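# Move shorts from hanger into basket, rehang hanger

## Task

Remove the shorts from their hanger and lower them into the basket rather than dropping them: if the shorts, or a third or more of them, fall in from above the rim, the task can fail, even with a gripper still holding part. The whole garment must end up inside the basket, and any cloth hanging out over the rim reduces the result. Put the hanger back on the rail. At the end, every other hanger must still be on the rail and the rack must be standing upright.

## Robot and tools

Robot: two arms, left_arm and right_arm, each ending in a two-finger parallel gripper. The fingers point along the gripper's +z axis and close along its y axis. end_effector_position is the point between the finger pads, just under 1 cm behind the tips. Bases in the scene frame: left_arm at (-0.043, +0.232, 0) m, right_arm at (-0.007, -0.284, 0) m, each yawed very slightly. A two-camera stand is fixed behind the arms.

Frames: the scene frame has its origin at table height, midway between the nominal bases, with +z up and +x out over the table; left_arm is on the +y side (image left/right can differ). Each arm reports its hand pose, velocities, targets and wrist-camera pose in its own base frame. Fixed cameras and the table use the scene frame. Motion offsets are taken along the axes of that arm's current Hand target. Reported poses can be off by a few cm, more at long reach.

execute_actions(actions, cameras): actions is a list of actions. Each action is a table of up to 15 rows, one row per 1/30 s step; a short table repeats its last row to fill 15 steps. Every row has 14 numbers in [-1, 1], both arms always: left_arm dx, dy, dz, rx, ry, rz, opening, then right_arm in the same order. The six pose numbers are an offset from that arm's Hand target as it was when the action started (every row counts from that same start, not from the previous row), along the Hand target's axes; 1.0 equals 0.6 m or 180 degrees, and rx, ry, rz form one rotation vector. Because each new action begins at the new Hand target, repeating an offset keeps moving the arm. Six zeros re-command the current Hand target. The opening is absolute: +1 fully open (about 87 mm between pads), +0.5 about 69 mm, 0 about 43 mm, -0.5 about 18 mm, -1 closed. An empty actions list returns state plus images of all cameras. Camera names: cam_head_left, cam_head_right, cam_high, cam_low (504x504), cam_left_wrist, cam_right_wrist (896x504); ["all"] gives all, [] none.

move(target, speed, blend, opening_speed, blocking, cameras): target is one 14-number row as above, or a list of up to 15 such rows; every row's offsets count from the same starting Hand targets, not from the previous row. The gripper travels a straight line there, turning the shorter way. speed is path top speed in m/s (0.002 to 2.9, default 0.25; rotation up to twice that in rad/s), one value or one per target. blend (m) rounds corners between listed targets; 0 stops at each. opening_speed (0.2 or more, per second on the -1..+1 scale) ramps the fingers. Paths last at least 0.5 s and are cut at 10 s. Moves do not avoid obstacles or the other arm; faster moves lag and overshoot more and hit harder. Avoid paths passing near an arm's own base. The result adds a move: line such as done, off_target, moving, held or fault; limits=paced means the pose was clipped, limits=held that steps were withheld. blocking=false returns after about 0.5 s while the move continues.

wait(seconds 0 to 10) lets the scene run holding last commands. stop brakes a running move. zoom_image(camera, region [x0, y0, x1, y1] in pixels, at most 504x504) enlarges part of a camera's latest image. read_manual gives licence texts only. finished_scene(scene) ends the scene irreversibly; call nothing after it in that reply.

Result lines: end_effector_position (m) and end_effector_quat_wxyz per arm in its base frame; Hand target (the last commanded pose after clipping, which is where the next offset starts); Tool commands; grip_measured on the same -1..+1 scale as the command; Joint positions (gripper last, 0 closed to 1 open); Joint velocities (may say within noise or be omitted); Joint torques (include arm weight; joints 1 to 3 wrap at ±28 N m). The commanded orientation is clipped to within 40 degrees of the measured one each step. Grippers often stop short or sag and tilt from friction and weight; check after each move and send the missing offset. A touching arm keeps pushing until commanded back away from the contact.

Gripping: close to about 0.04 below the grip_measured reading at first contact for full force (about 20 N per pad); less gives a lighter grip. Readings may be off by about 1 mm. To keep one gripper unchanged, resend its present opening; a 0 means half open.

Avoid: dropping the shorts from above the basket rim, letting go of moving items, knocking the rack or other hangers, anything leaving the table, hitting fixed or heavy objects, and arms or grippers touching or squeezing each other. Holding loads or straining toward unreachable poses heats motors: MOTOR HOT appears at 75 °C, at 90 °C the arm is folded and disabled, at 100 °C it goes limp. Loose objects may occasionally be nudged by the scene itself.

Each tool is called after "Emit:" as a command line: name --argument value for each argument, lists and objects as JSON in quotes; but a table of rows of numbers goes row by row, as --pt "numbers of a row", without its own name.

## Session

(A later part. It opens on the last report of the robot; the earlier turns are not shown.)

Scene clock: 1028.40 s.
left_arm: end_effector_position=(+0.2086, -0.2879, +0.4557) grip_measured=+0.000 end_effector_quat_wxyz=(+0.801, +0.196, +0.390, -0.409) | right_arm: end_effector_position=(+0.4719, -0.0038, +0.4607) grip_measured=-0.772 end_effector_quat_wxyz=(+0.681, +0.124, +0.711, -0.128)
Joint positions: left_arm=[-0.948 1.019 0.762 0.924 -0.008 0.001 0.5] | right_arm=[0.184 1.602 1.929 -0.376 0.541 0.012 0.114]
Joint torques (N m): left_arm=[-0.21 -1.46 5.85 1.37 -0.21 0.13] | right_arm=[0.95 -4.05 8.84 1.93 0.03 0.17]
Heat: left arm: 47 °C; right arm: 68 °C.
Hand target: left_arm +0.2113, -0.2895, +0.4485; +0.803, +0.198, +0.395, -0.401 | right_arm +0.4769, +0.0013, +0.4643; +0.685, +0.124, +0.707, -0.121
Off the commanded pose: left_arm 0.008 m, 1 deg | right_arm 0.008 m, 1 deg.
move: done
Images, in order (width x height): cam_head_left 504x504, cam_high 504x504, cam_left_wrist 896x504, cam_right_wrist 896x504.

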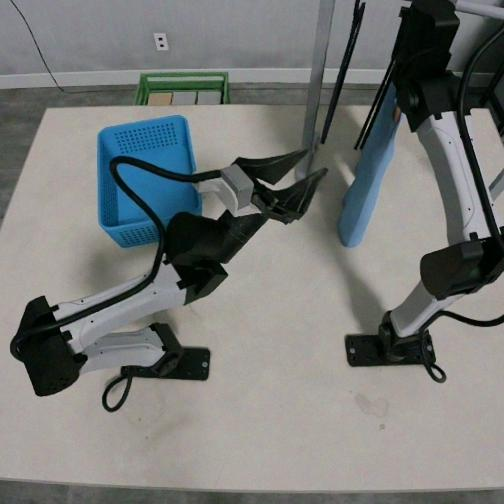

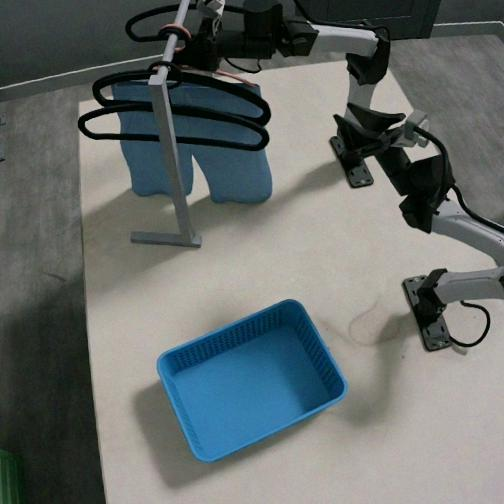

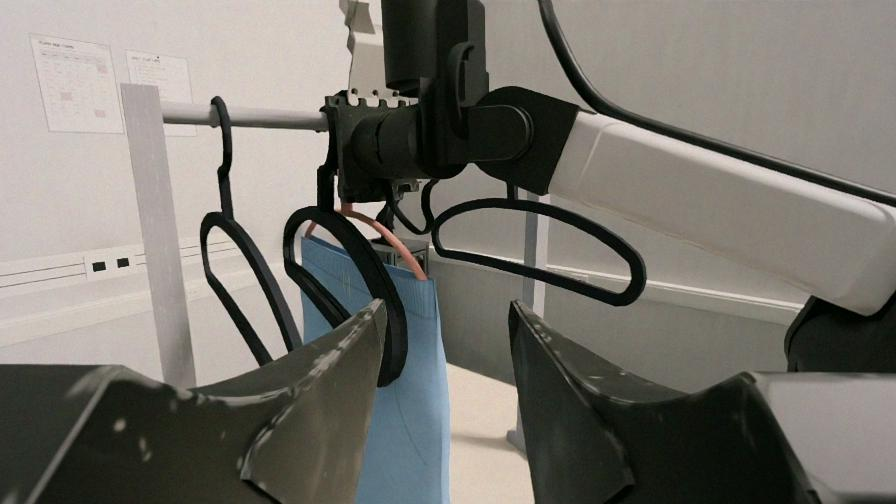

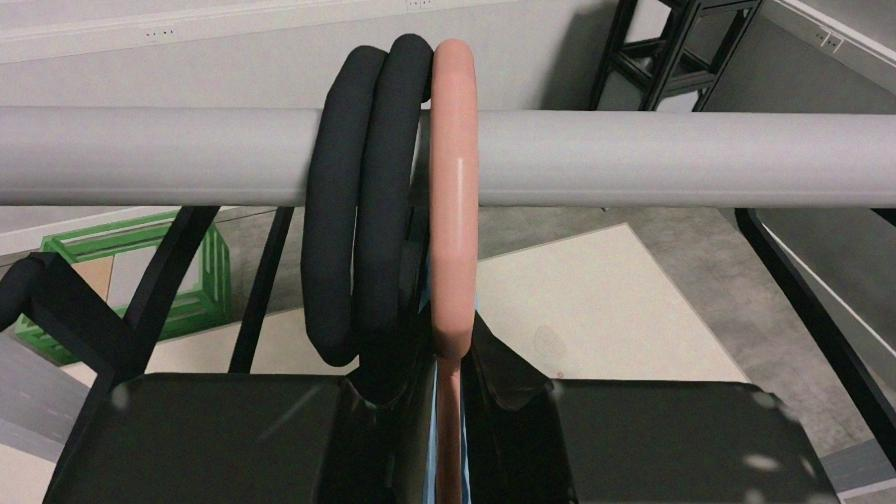

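Emit:
move --pt "0.3158 0.0007 -0.2142 -0.0856 0.0285 0.0538 0.5 0 0 0 0 0 0 -0.9" --pt "0.4527 -0.0567 0.0052 -0.1711 0.0570 0.1076 0.5 0 0 0 0 0 0 -0.9" --speed 0.2 --blend '[0.04, 0]' --cameras '["all"]'

Scene clock: 1117.27 s.
left_arm: end_effector_position=(+0.2847, -0.4427, +0.2350) grip_measured=+0.500 end_effector_quat_wxyz=(+0.815, +0.101, +0.554, -0.135) | right_arm: end_effector_position=(+0.4719, -0.0039, +0.4607) grip_measured=-0.772 end_effector_quat_wxyz=(+0.681, +0.124, +0.711, -0.128)
Joint positions: left_arm=[-1.276 2.102 1.112 1.571 -0.843 0.473 0.75] | right_arm=[0.184 1.602 1.929 -0.376 0.541 0.012 0.114]
Joint torques (N m): left_arm=[-0.27 -8.72 7.54 1.3 -0.08 0.11] | right_arm=[0.94 -4.07 8.81 1.92 0.03 0.17]
Heat: left arm: 47 °C; right arm: 63 °C.
Hand target: left_arm +0.2851, -0.4443, +0.2351; +0.843, +0.076, +0.518, -0.124 | right_arm +0.4769, +0.0013, +0.4643; +0.685, +0.124, +0.707, -0.121
Off the commanded pose: left_arm 0.002 m, 6 deg | right_arm 0.008 m, 1 deg.
joint sent to its limit (left arm) — joint 4 (wrist pitch), upper limit. The joint targets are off in orientation, not in position.
move: off_target (left_arm)

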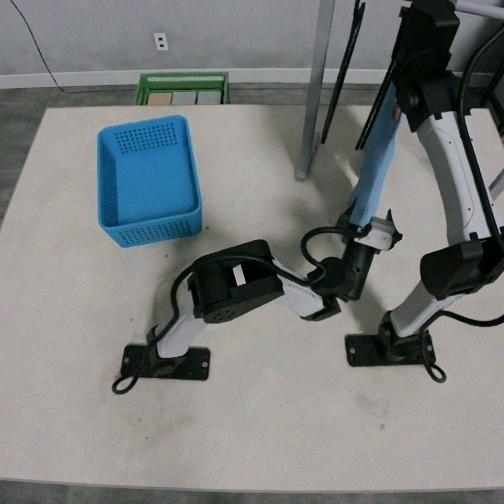

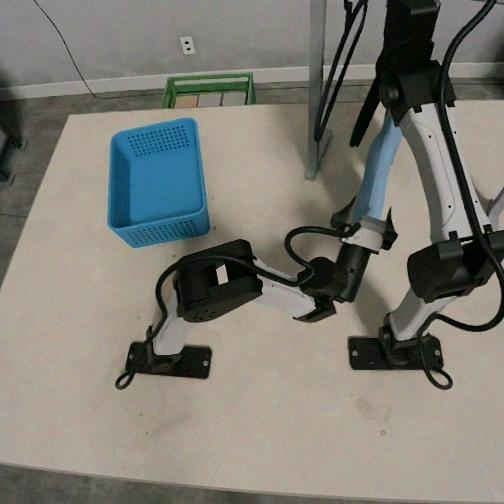

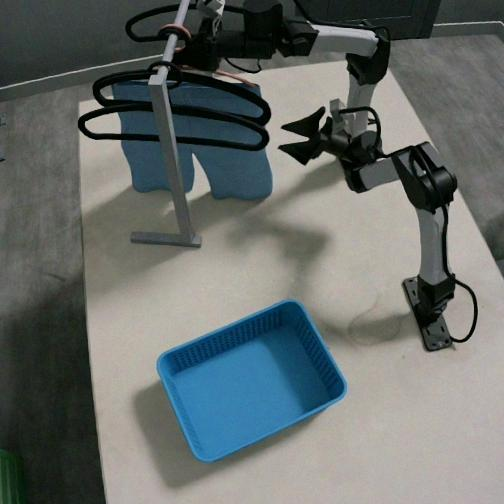

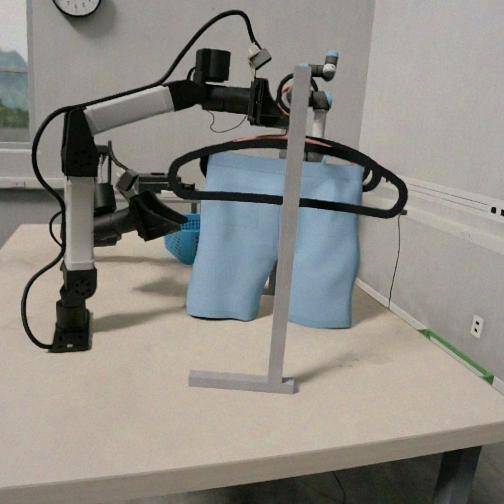

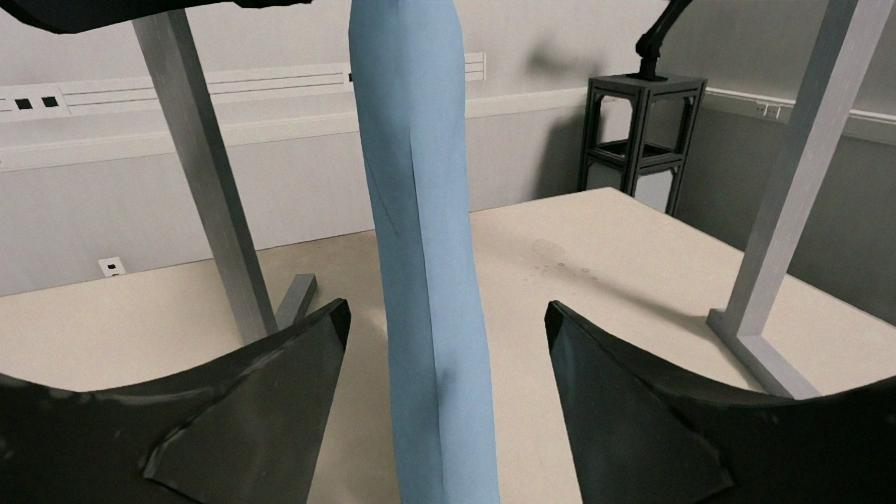

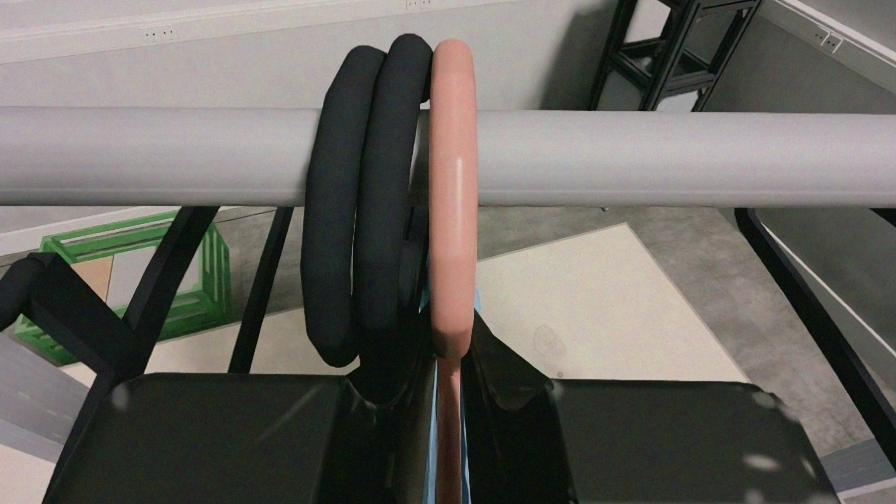

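Emit:
move --target '[-0.0188, -0.0058, 0.131, 0,0,0, 0.5, 0,0,0,0,0,0,-0.9]' --speed 0.1 --cameras '["cam_left_wrist", "cam_low", "cam_high"]'

Scene clock: 1138.13 s.
left_arm: end_effector_position=(+0.3438, -0.4597, +0.2827) grip_measured=+0.500 end_effector_quat_wxyz=(+0.842, +0.063, +0.520, -0.130) | right_arm: end_effector_position=(+0.4719, -0.0039, +0.4607) grip_measured=-0.772 end_effector_quat_wxyz=(+0.681, +0.124, +0.711, -0.128)
Joint positions: left_arm=[-1.167 2.198 1.402 1.477 -0.768 0.48 0.75] | right_arm=[0.184 1.602 1.929 -0.376 0.541 0.012 0.114]
Joint torques (N m): left_arm=[0.32 -9.66 8.28 0.95 0.25 0.13] | right_arm=[0.96 -4.05 8.81 1.92 0.02 0.16]
Heat: left arm: 49 °C; right arm: 63 °C.
Hand target: left_arm +0.3464, -0.4662, +0.2807; +0.843, +0.076, +0.518, -0.124 | right_arm +0.4769, +0.0013, +0.4643; +0.685, +0.124, +0.707, -0.121
Off the commanded pose: left_arm 0.007 m, 2 deg | right_arm 0.008 m, 1 deg.
move: done
Images, in order (width x height): cam_high 504x504, cam_low 504x504, cam_left_wrist 896x504.

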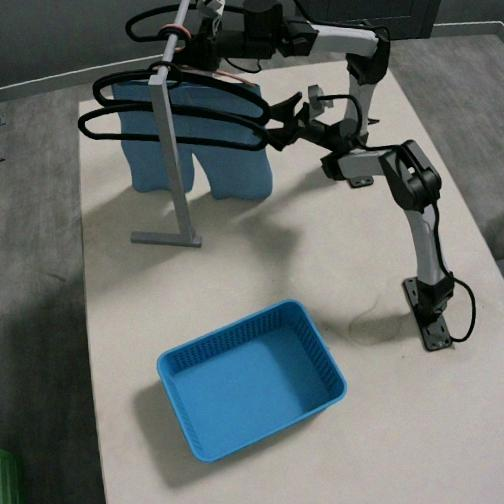

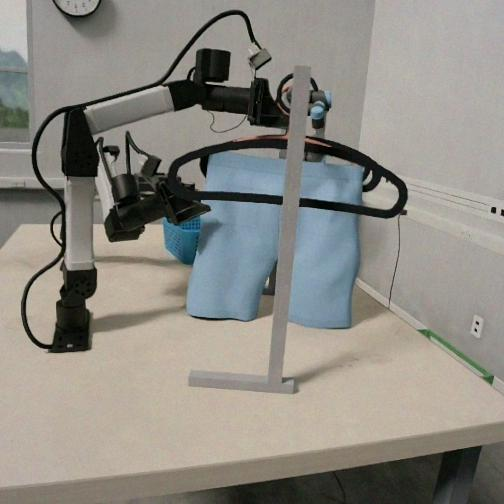

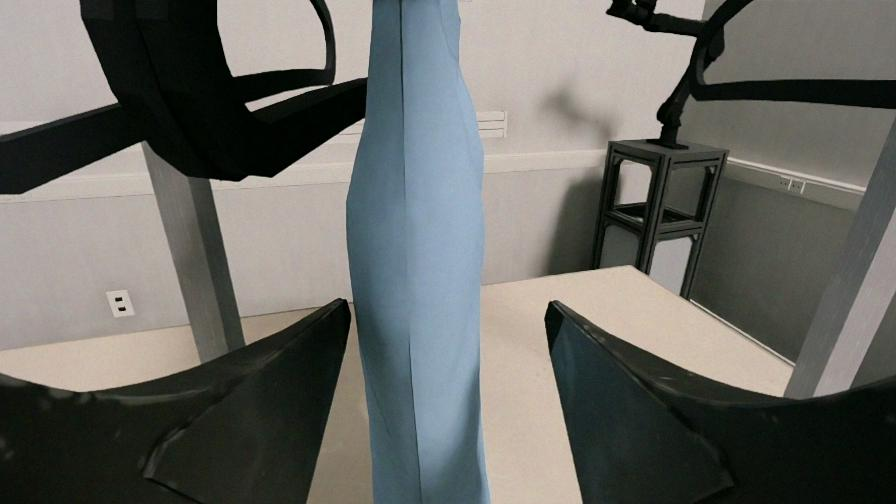

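Emit:
move --pt "0 0.022 0 0 0 0 0.6 0 0 0 0 0 0 -0.9" --pt "0 0.022 0.055 0 0 0 0.6 0 0 0 0 0 0 -0.9" --speed 0.08 --cameras '["cam_left_wrist", "cam_low"]'

Emit:
zoom_image --camera "cam_low" --region '[90, 120, 290, 260]'

Scene clock: 1144.80 s.
left_arm: end_effector_position=(+0.3757, -0.4558, +0.2958) grip_measured=+0.600 end_effector_quat_wxyz=(+0.844, +0.072, +0.519, -0.117) | right_arm: end_effector_position=(+0.4719, -0.0039, +0.4607) grip_measured=-0.772 end_effector_quat_wxyz=(+0.681, +0.124, +0.711, -0.128)
Joint positions: left_arm=[-1.101 2.198 1.473 1.366 -0.715 0.455 0.8] | right_arm=[0.184 1.602 1.929 -0.376 0.541 0.012 0.114]
Joint torques (N m): left_arm=[0.4 -10.28 8.47 1.05 0.22 -0.2] | right_arm=[0.95 -4.05 8.81 1.93 0.03 0.17]
Heat: left arm: 49 °C; right arm: 63 °C.
Hand target: left_arm +0.3783, -0.4621, +0.2957; +0.843, +0.076, +0.518, -0.124 | right_arm +0.4769, +0.0013, +0.4643; +0.685, +0.124, +0.707, -0.121
Off the commanded pose: left_arm 0.007 m, 1 deg | right_arm 0.008 m, 1 deg.
move: done
Images, in order (width x height): cam_low 504x504, cam_left_wrist 896x504.

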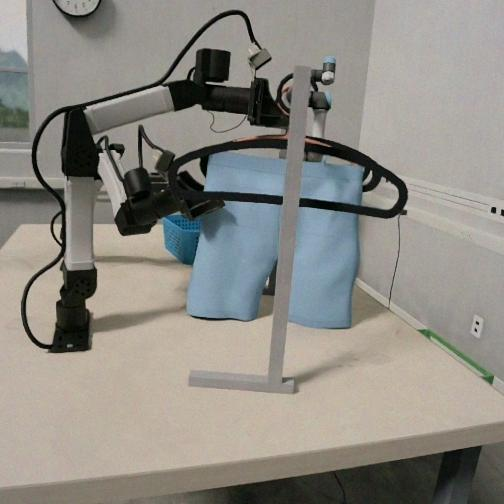

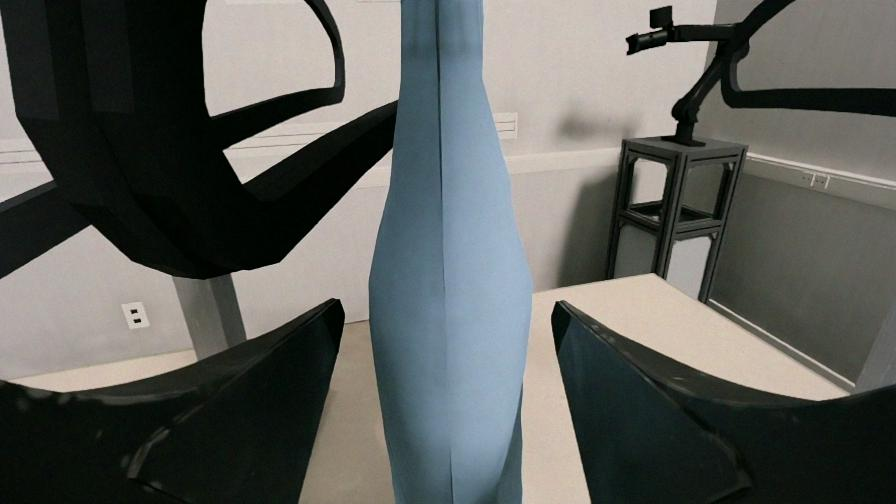

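Scaled by 2.520 from the camera's 504x504 image, which has a finer 720x720 frame.

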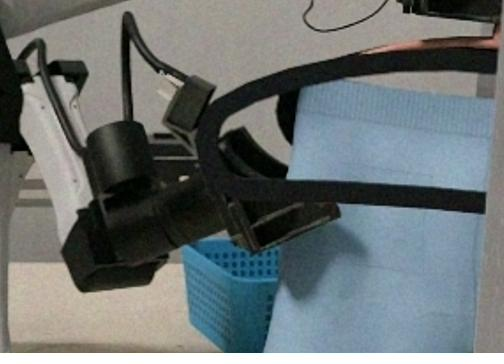

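Emit:
move --target '[0, 0, 0, 0,0,0, -1.0, 0,0,0,0,0,0,-0.9]' --speed 0.08 --opening_speed 0.9 --cameras '["cam_left_wrist", "cam_low"]'

Emit:
zoom_image --camera "cam_low" --region '[90, 120, 290, 260]'

Scene clock: 1152.10 s.
left_arm: end_effector_position=(+0.3757, -0.4561, +0.2955) grip_measured=-0.922 end_effector_quat_wxyz=(+0.844, +0.073, +0.519, -0.117) | right_arm: end_effector_position=(+0.4719, -0.0039, +0.4607) grip_measured=-0.772 end_effector_quat_wxyz=(+0.681, +0.124, +0.711, -0.128)
Joint positions: left_arm=[-1.101 2.198 1.473 1.365 -0.714 0.454 0.039] | right_arm=[0.184 1.602 1.929 -0.376 0.541 0.012 0.114]
Joint torques (N m): left_arm=[0.42 -10.28 8.49 1.05 0.21 -0.18] | right_arm=[0.96 -4.07 8.81 1.92 0.02 0.17]
Heat: left arm: 49 °C; right arm: 63 °C.
Hand target: left_arm +0.3783, -0.4621, +0.2957; +0.843, +0.076, +0.518, -0.124 | right_arm +0.4769, +0.0013, +0.4643; +0.685, +0.124, +0.707, -0.121
Off the commanded pose: left_arm 0.007 m, 1 deg | right_arm 0.008 m, 1 deg.
move: done
Images, in order (width x height): cam_low 504x504, cam_left_wrist 896x504.

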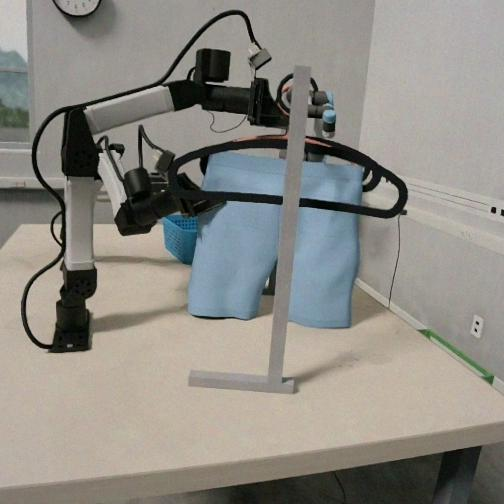

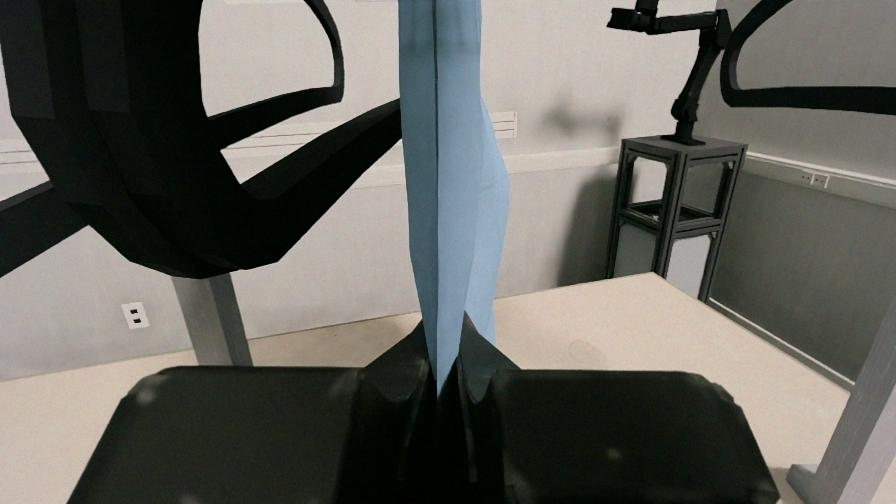

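Scaled by 2.520 from the camera's 504x504 image, which has a finer 720x720 frame.

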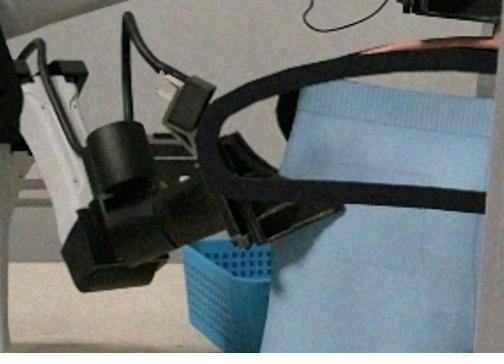

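Emit:
move --target '[0.0445, 0, -0.0597, 0,0,0, -1.0, 0,0,0,0,0,0,-0.9]' --speed 0.06 --cameras '["cam_left_wrist", "cam_low", "cam_right_wrist"]'

Emit:
zoom_image --camera "cam_low" --region '[90, 80, 410, 340]'

Scene clock: 1161.03 s.
left_arm: end_effector_position=(+0.3655, -0.4495, +0.2788) grip_measured=-0.922 end_effector_quat_wxyz=(+0.851, +0.057, +0.505, -0.134) | right_arm: end_effector_position=(+0.4700, -0.0039, +0.4602) grip_measured=-0.772 end_effector_quat_wxyz=(+0.678, +0.126, +0.713, -0.131)
Joint positions: left_arm=[-1.112 2.227 1.401 1.521 -0.713 0.454 0.039] | right_arm=[0.188 1.602 1.935 -0.389 0.553 0.014 0.114]
Joint torques (N m): left_arm=[-1.48 -9.2 4.18 1.17 -0.01 0.1] | right_arm=[0.58 -4.05 8.25 2.04 -0.09 0.14]
Heat: left arm: 49 °C; right arm: 63 °C.
Hand target: left_arm +0.3593, -0.4563, +0.2558; +0.843, +0.076, +0.517, -0.124 | right_arm +0.4768, +0.0014, +0.4643; +0.685, +0.124, +0.707, -0.121
Off the commanded pose: left_arm 0.025 m, 3 deg | right_arm 0.010 m, 2 deg.
move: off_target (left_arm)
Images, in order (width x height): cam_low 504x504, cam_left_wrist 896x504, cam_right_wrist 896x504.

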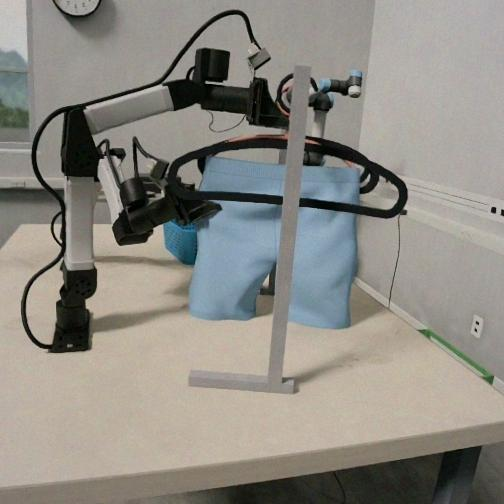

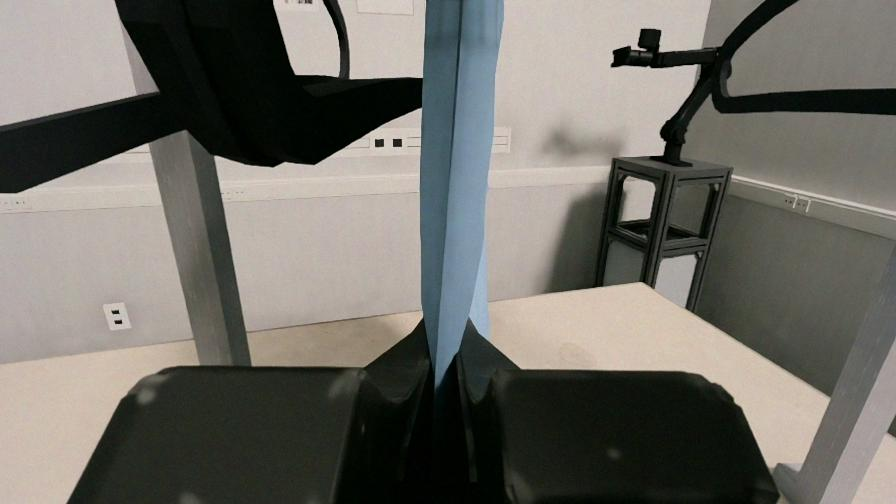

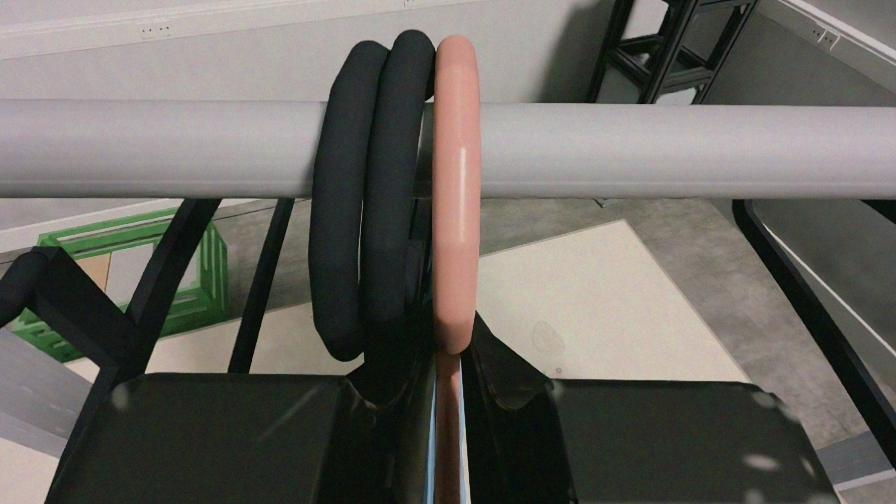

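Scaled by 1.575 from the camera's 504x504 image, which has a finer 720x720 frame.

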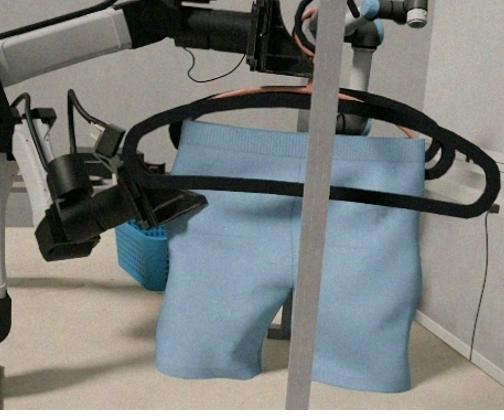

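Emit:
move --target '[0.0445, 0, -0.0597, 0,0,0, -1.0, 0,0,0,0,0,0,-0.9]' --speed 0.06 --cameras '["cam_left_wrist", "cam_low", "cam_high"]'

Emit:
zoom_image --camera "cam_low" --region '[90, 80, 410, 340]'

Emit:
zoom_image --camera "cam_high" --region '[60, 0, 310, 220]'

Scene clock: 1169.60 s.
left_arm: end_effector_position=(+0.3473, -0.4490, +0.2273) grip_measured=-0.922 end_effector_quat_wxyz=(+0.832, +0.087, +0.534, -0.122) | right_arm: end_effector_position=(+0.4688, -0.0008, +0.4650) grip_measured=-0.772 end_effector_quat_wxyz=(+0.681, +0.125, +0.710, -0.127)
Joint positions: left_arm=[-1.148 2.248 1.277 1.569 -0.745 0.449 0.039] | right_arm=[0.196 1.602 1.947 -0.391 0.554 0.014 0.114]
Joint torques (N m): left_arm=[-1.35 -10.37 4.12 1.33 -0.11 -0.2] | right_arm=[-0.17 -3.96 7.16 2.06 -0.11 0.14]
Heat: left arm: 48 °C; right arm: 63 °C.
Hand target: left_arm +0.3402, -0.4508, +0.2156; +0.843, +0.076, +0.518, -0.124 | right_arm +0.4768, +0.0012, +0.4644; +0.685, +0.125, +0.707, -0.121
Off the commanded pose: left_arm 0.014 m, 3 deg | right_arm 0.008 m, 1 deg.
joint sent to its limit (left arm) — joint 4 (wrist pitch), upper limit. The joint targets are off in orientation, not in position.
move: off_target (left_arm)
Images, in order (width x height): cam_high 504x504, cam_low 504x504, cam_left_wrist 896x504.

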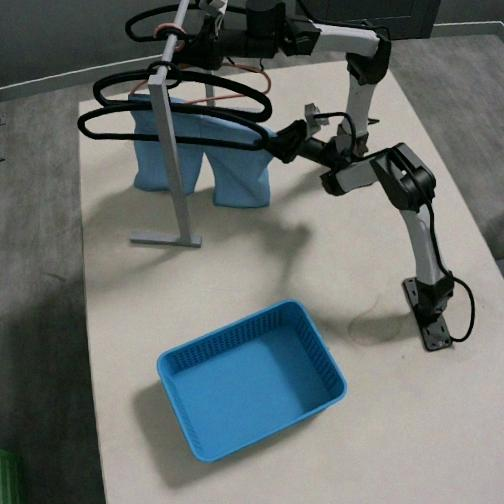

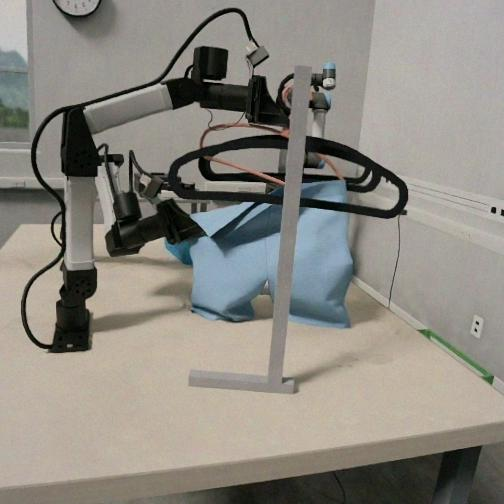

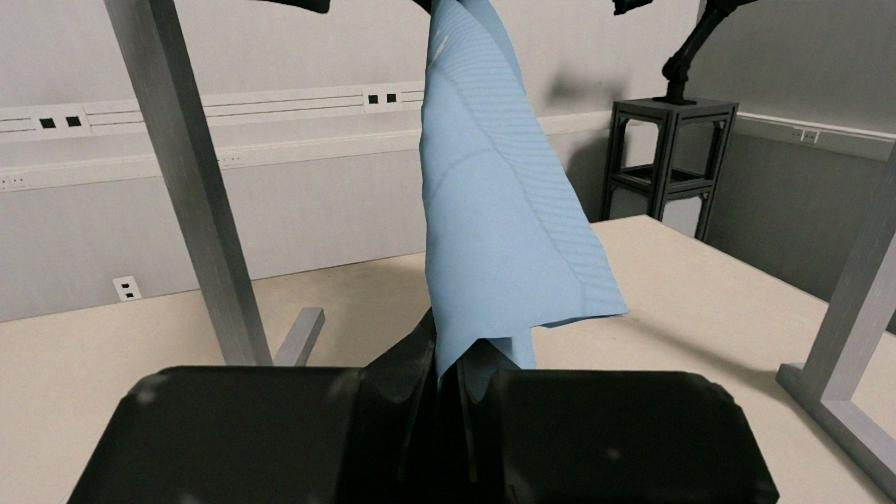

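Scaled by 1.575 from the camera's 504x504 image, which has a finer 720x720 frame.

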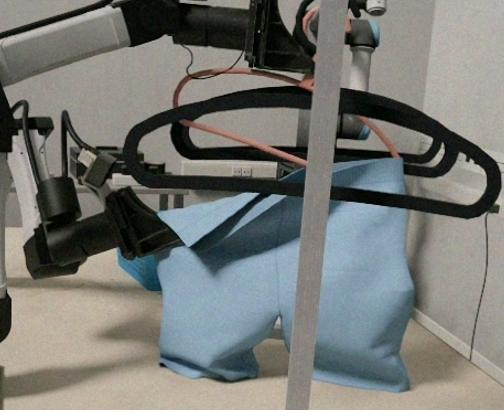

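Scaled by 2.016 from the camera's 504x504 image, which has a finer 720x720 frame.

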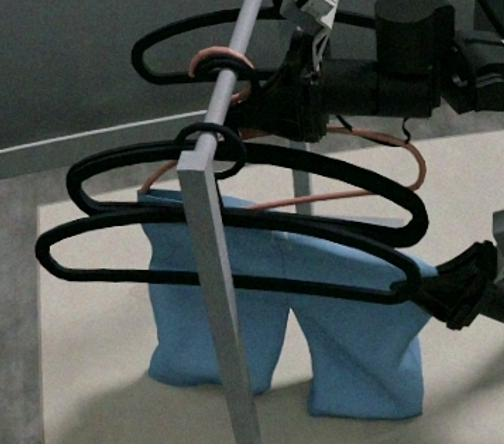

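Emit:
move --pt "0.0378 0 0.0745 0 0 0 -1.0 0 0 0 0 0 0 -0.9" --pt "0.0378 0 0.0745 0 0 0 -1.0 0 0 0 0 0 0 -0.4" --speed 0.08 --opening_speed 0.5 --cameras '["cam_left_wrist", "cam_low", "cam_high", "cam_right_wrist"]'

Emit:
zoom_image --camera "cam_low" --region '[90, 80, 410, 340]'

Emit:
zoom_image --camera "cam_high" --region '[60, 0, 310, 220]'

Scene clock: 1181.47 s.
left_arm: end_effector_position=(+0.3865, -0.4595, +0.2081) grip_measured=-0.922 end_effector_quat_wxyz=(+0.838, +0.082, +0.528, -0.109) | right_arm: end_effector_position=(+0.4694, -0.0007, +0.4660) grip_measured=-0.400 end_effector_quat_wxyz=(+0.683, +0.126, +0.708, -0.126)
Joint positions: left_arm=[-1.086 2.391 1.438 1.552 -0.708 0.443 0.039] | right_arm=[0.196 1.602 1.947 -0.385 0.554 0.014 0.3]
Joint torques (N m): left_arm=[0.4 -11.17 8.31 1.34 0.27 -0.19] | right_arm=[-0.17 -4 7.17 2 -0.11 0.15]
Heat: left arm: 47 °C; right arm: 64 °C.
Hand target: left_arm +0.3881, -0.4653, +0.2156; +0.843, +0.076, +0.518, -0.124 | right_arm +0.4769, +0.0012, +0.4643; +0.685, +0.125, +0.707, -0.121
Off the commanded pose: left_arm 0.010 m, 2 deg | right_arm 0.008 m, 1 deg.
move: done
Images, in order (width x height): cam_high 504x504, cam_low 504x504, cam_left_wrist 896x504, cam_right_wrist 896x504.

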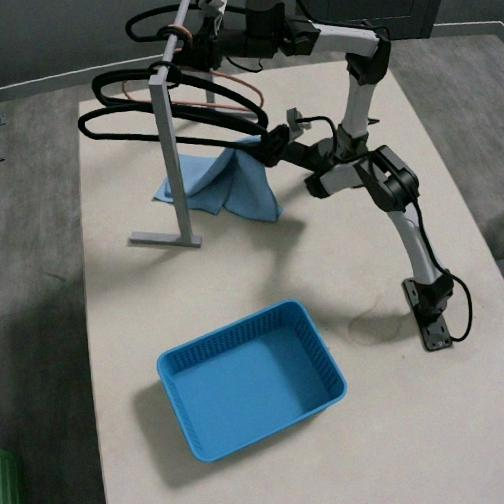

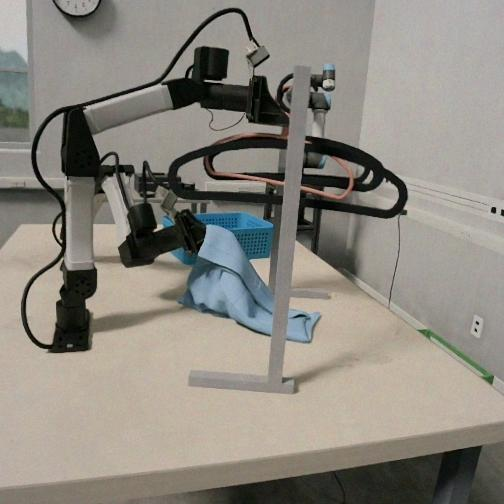

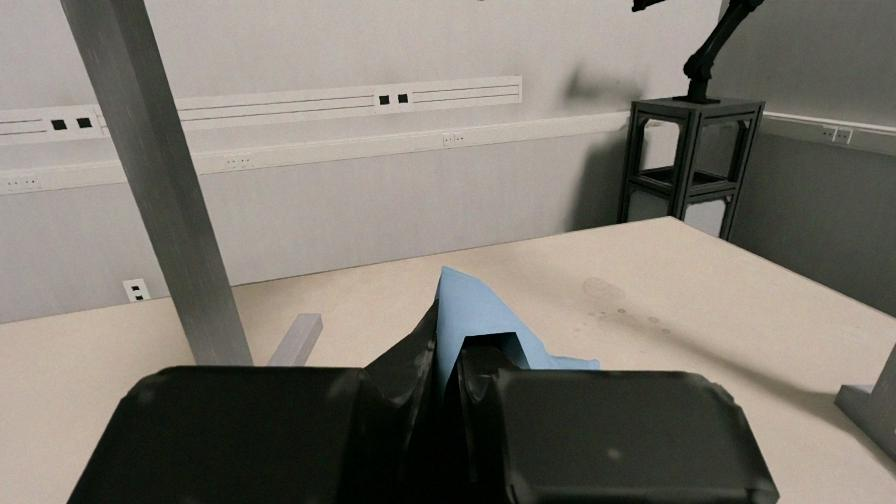

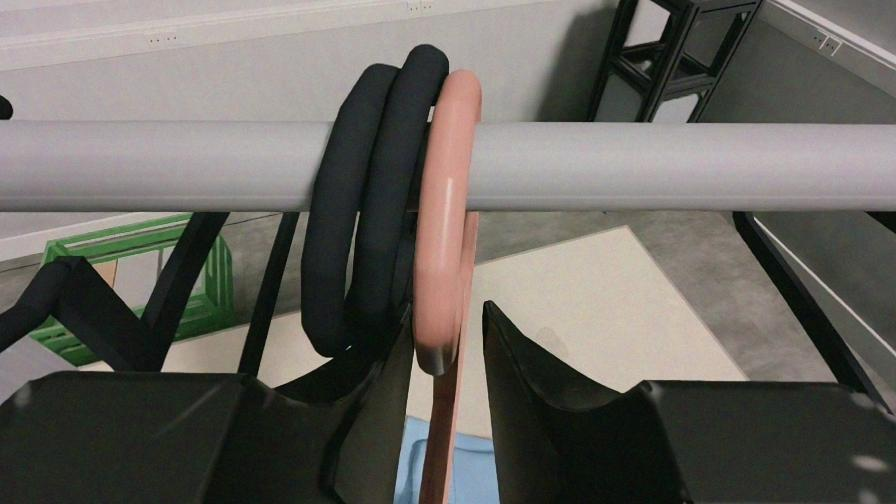

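Scaled by 1.575 from the camera's 504x504 image, which has a finer 720x720 frame.

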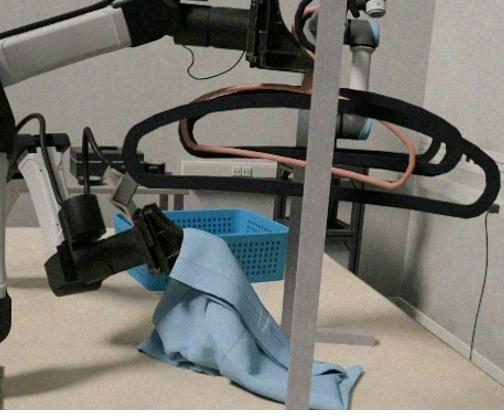

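Scaled by 2.016 from the camera's 504x504 image, which has a finer 720x720 frame.

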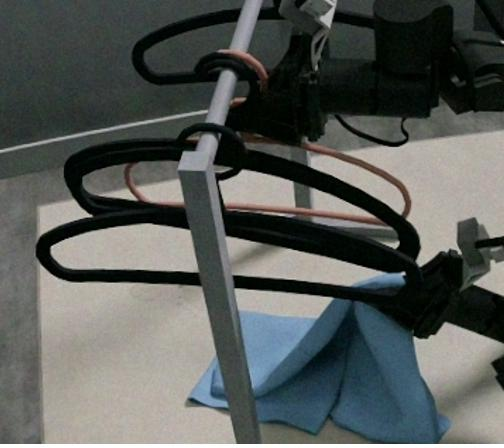

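Emit:
move --pt "-0.1273 0.0423 -0.1997 0 0 0 -1.0 -0.0105 0 -0.2002 0 0 0 -0.4" --pt "-0.2125 0.3492 -0.1818 0.0983 0.0378 -0.0425 -1.0 -0.0535 -0.3642 -0.2182 0 0 0 -0.4" --pt "-0.4 0.659 -0.0353 -0.0466 0.027 0.0214 -1.0 -0.0535 -0.3642 -0.2182 0 0 0 -0.4" --speed 0.2 --blend '[0.03, 0.05, 0]' --cameras '["all"]'

Scene clock: 1195.90 s.
left_arm: end_effector_position=(+0.3827, -0.0490, +0.3931) grip_measured=-0.922 end_effector_quat_wxyz=(+0.809, +0.040, +0.584, -0.045) | right_arm: end_effector_position=(+0.2810, -0.1599, +0.4983) grip_measured=-0.400 end_effector_quat_wxyz=(+0.686, +0.130, +0.706, -0.120)
Joint positions: left_arm=[-0.133 1.03 0.847 0.501 -0.009 0.014 0.039] | right_arm=[-0.703 1.165 1.786 -0.652 -0.348 -0.002 0.3]
Joint torques (N m): left_arm=[0.54 -2.54 10.77 1.98 0.01 -0.19] | right_arm=[-0.39 -0.58 7.24 1.8 -0.11 0.01]
Heat: left arm: 50 °C; right arm: 64 °C.
Hand target: left_arm +0.3801, -0.0496, +0.4196; +0.827, +0.037, +0.558, -0.054 | right_arm +0.2802, -0.1597, +0.5007; +0.685, +0.124, +0.707, -0.121
Off the commanded pose: left_arm 0.027 m, 4 deg | right_arm 0.002 m, 1 deg.
move: off_target (left_arm)

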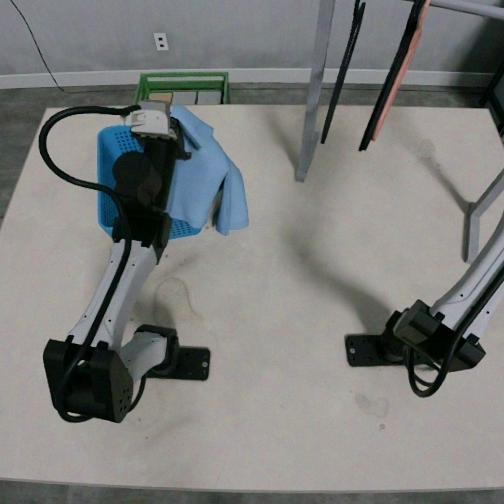

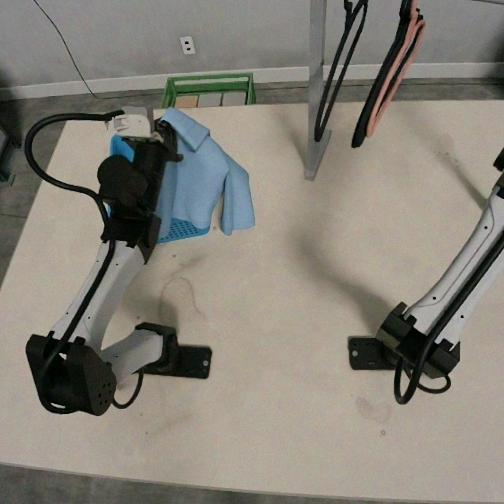

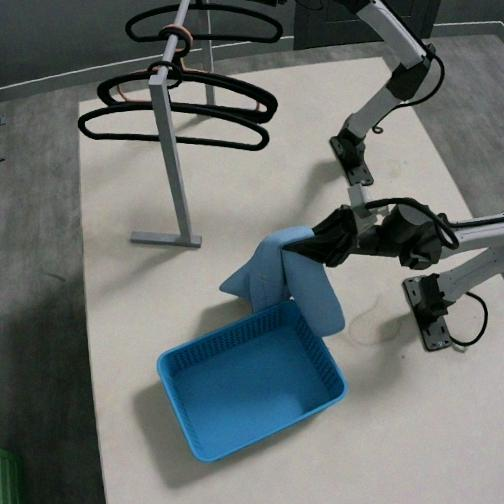

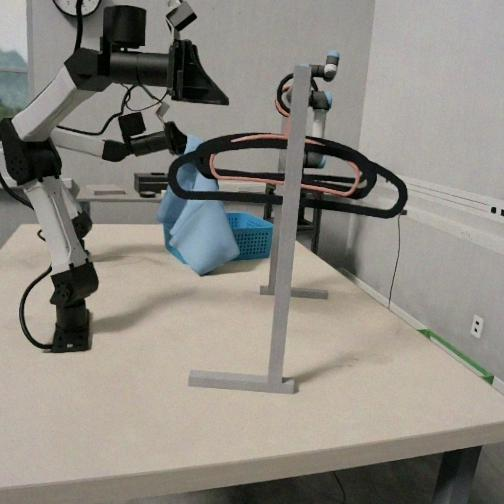

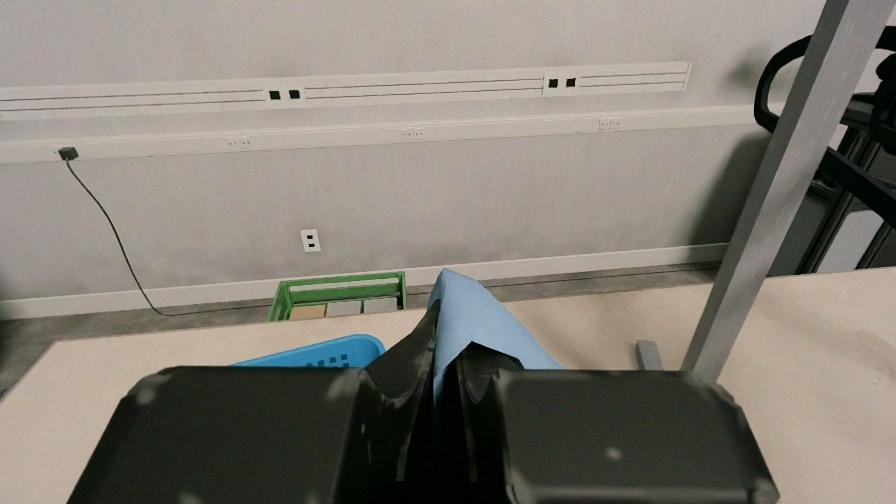

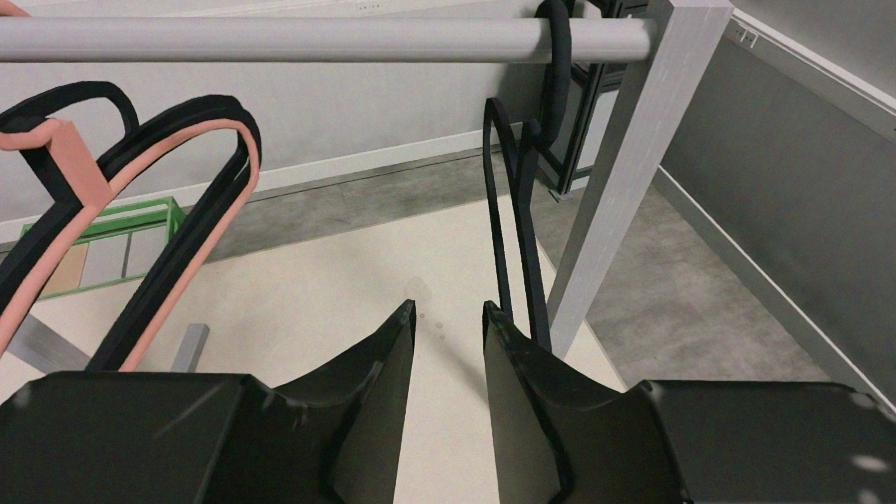

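Emit:
move --pt "-0.2472 0 0.0998 0 -0.0167 0 -1.0 0.7097 0.1745 -0.2777 -0.1044 0.2358 -0.0445 0.0" --pt "-0.2127 0.1973 0.1847 -0.0766 -0.0167 0.033 -1.0 0.7097 0.1745 -0.2777 -0.1044 0.2358 -0.0445 0.0" --speed 0.2 --blend '[0.03, 0]' --cameras '["all"]'

Scene clock: 1209.03 s.
left_arm: end_effector_position=(+0.4579, +0.0611, +0.5462) grip_measured=-0.922 end_effector_quat_wxyz=(+0.815, -0.035, +0.575, +0.056) | right_arm: end_effector_position=(+0.1490, +0.0006, +0.0831) grip_measured=+0.000 end_effector_quat_wxyz=(+0.388, -0.004, +0.921, +0.003)
Joint positions: left_arm=[0.134 1.472 1.752 0.063 0.005 0.007 0.039] | right_arm=[-0.01 0.291 0.449 -0.932 -0.014 -0.012 0.5]
Joint torques (N m): left_arm=[0.31 -5.48 10.03 2.24 -0.11 -0.14] | right_arm=[0.83 1.32 6.32 1.63 0.15 0.2]
Heat: left arm: 52 °C; right arm: 64 °C.
Hand target: left_arm +0.4499, +0.0605, +0.5797; +0.842, -0.036, +0.536, +0.055 | right_arm +0.1468, +0.0000, +0.0801; +0.385, +0.000, +0.923, +0.000
Off the commanded pose: left_arm 0.034 m, 5 deg | right_arm 0.004 m, 1 deg.
move: off_target (left_arm)

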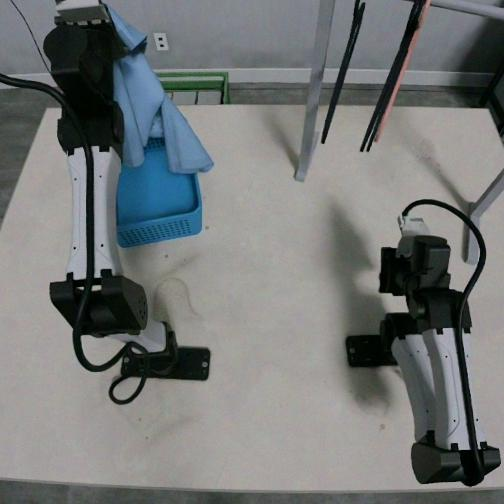

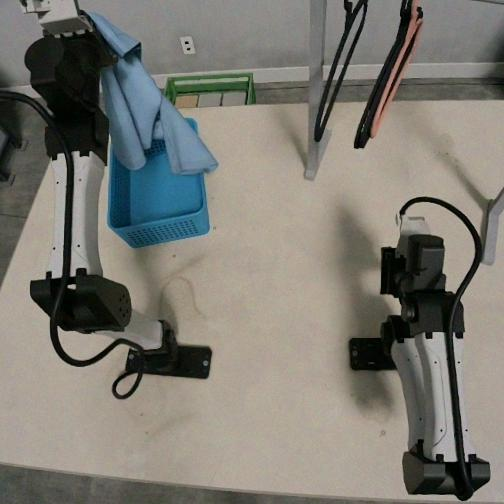

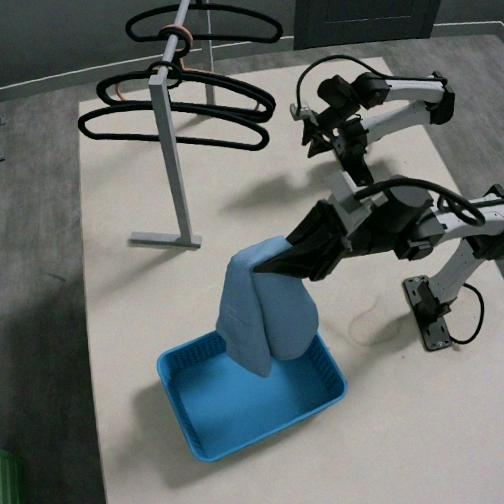

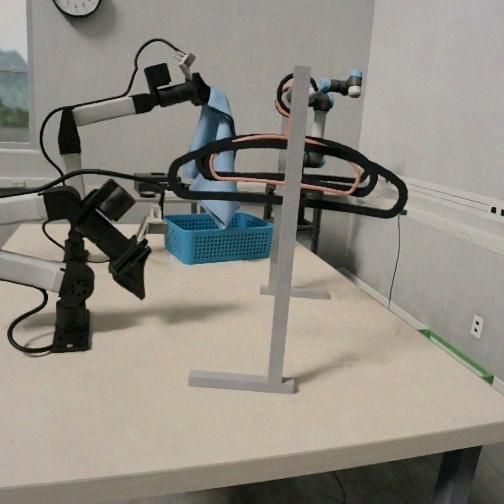

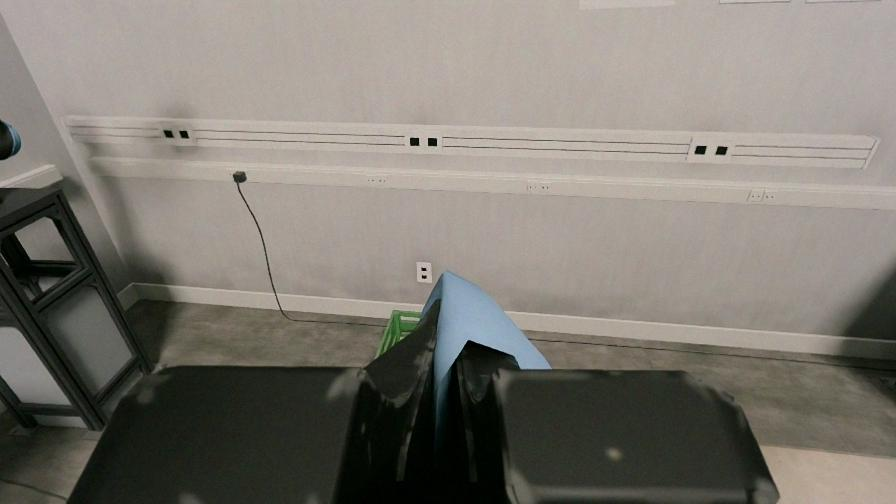

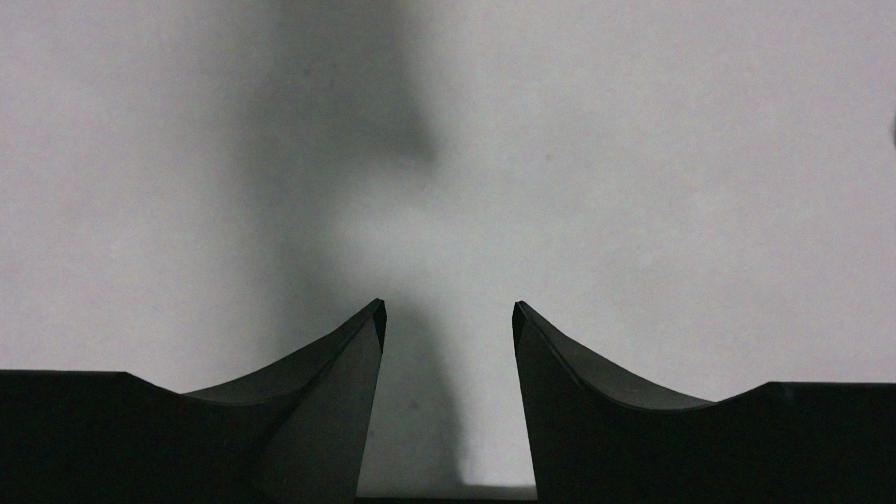

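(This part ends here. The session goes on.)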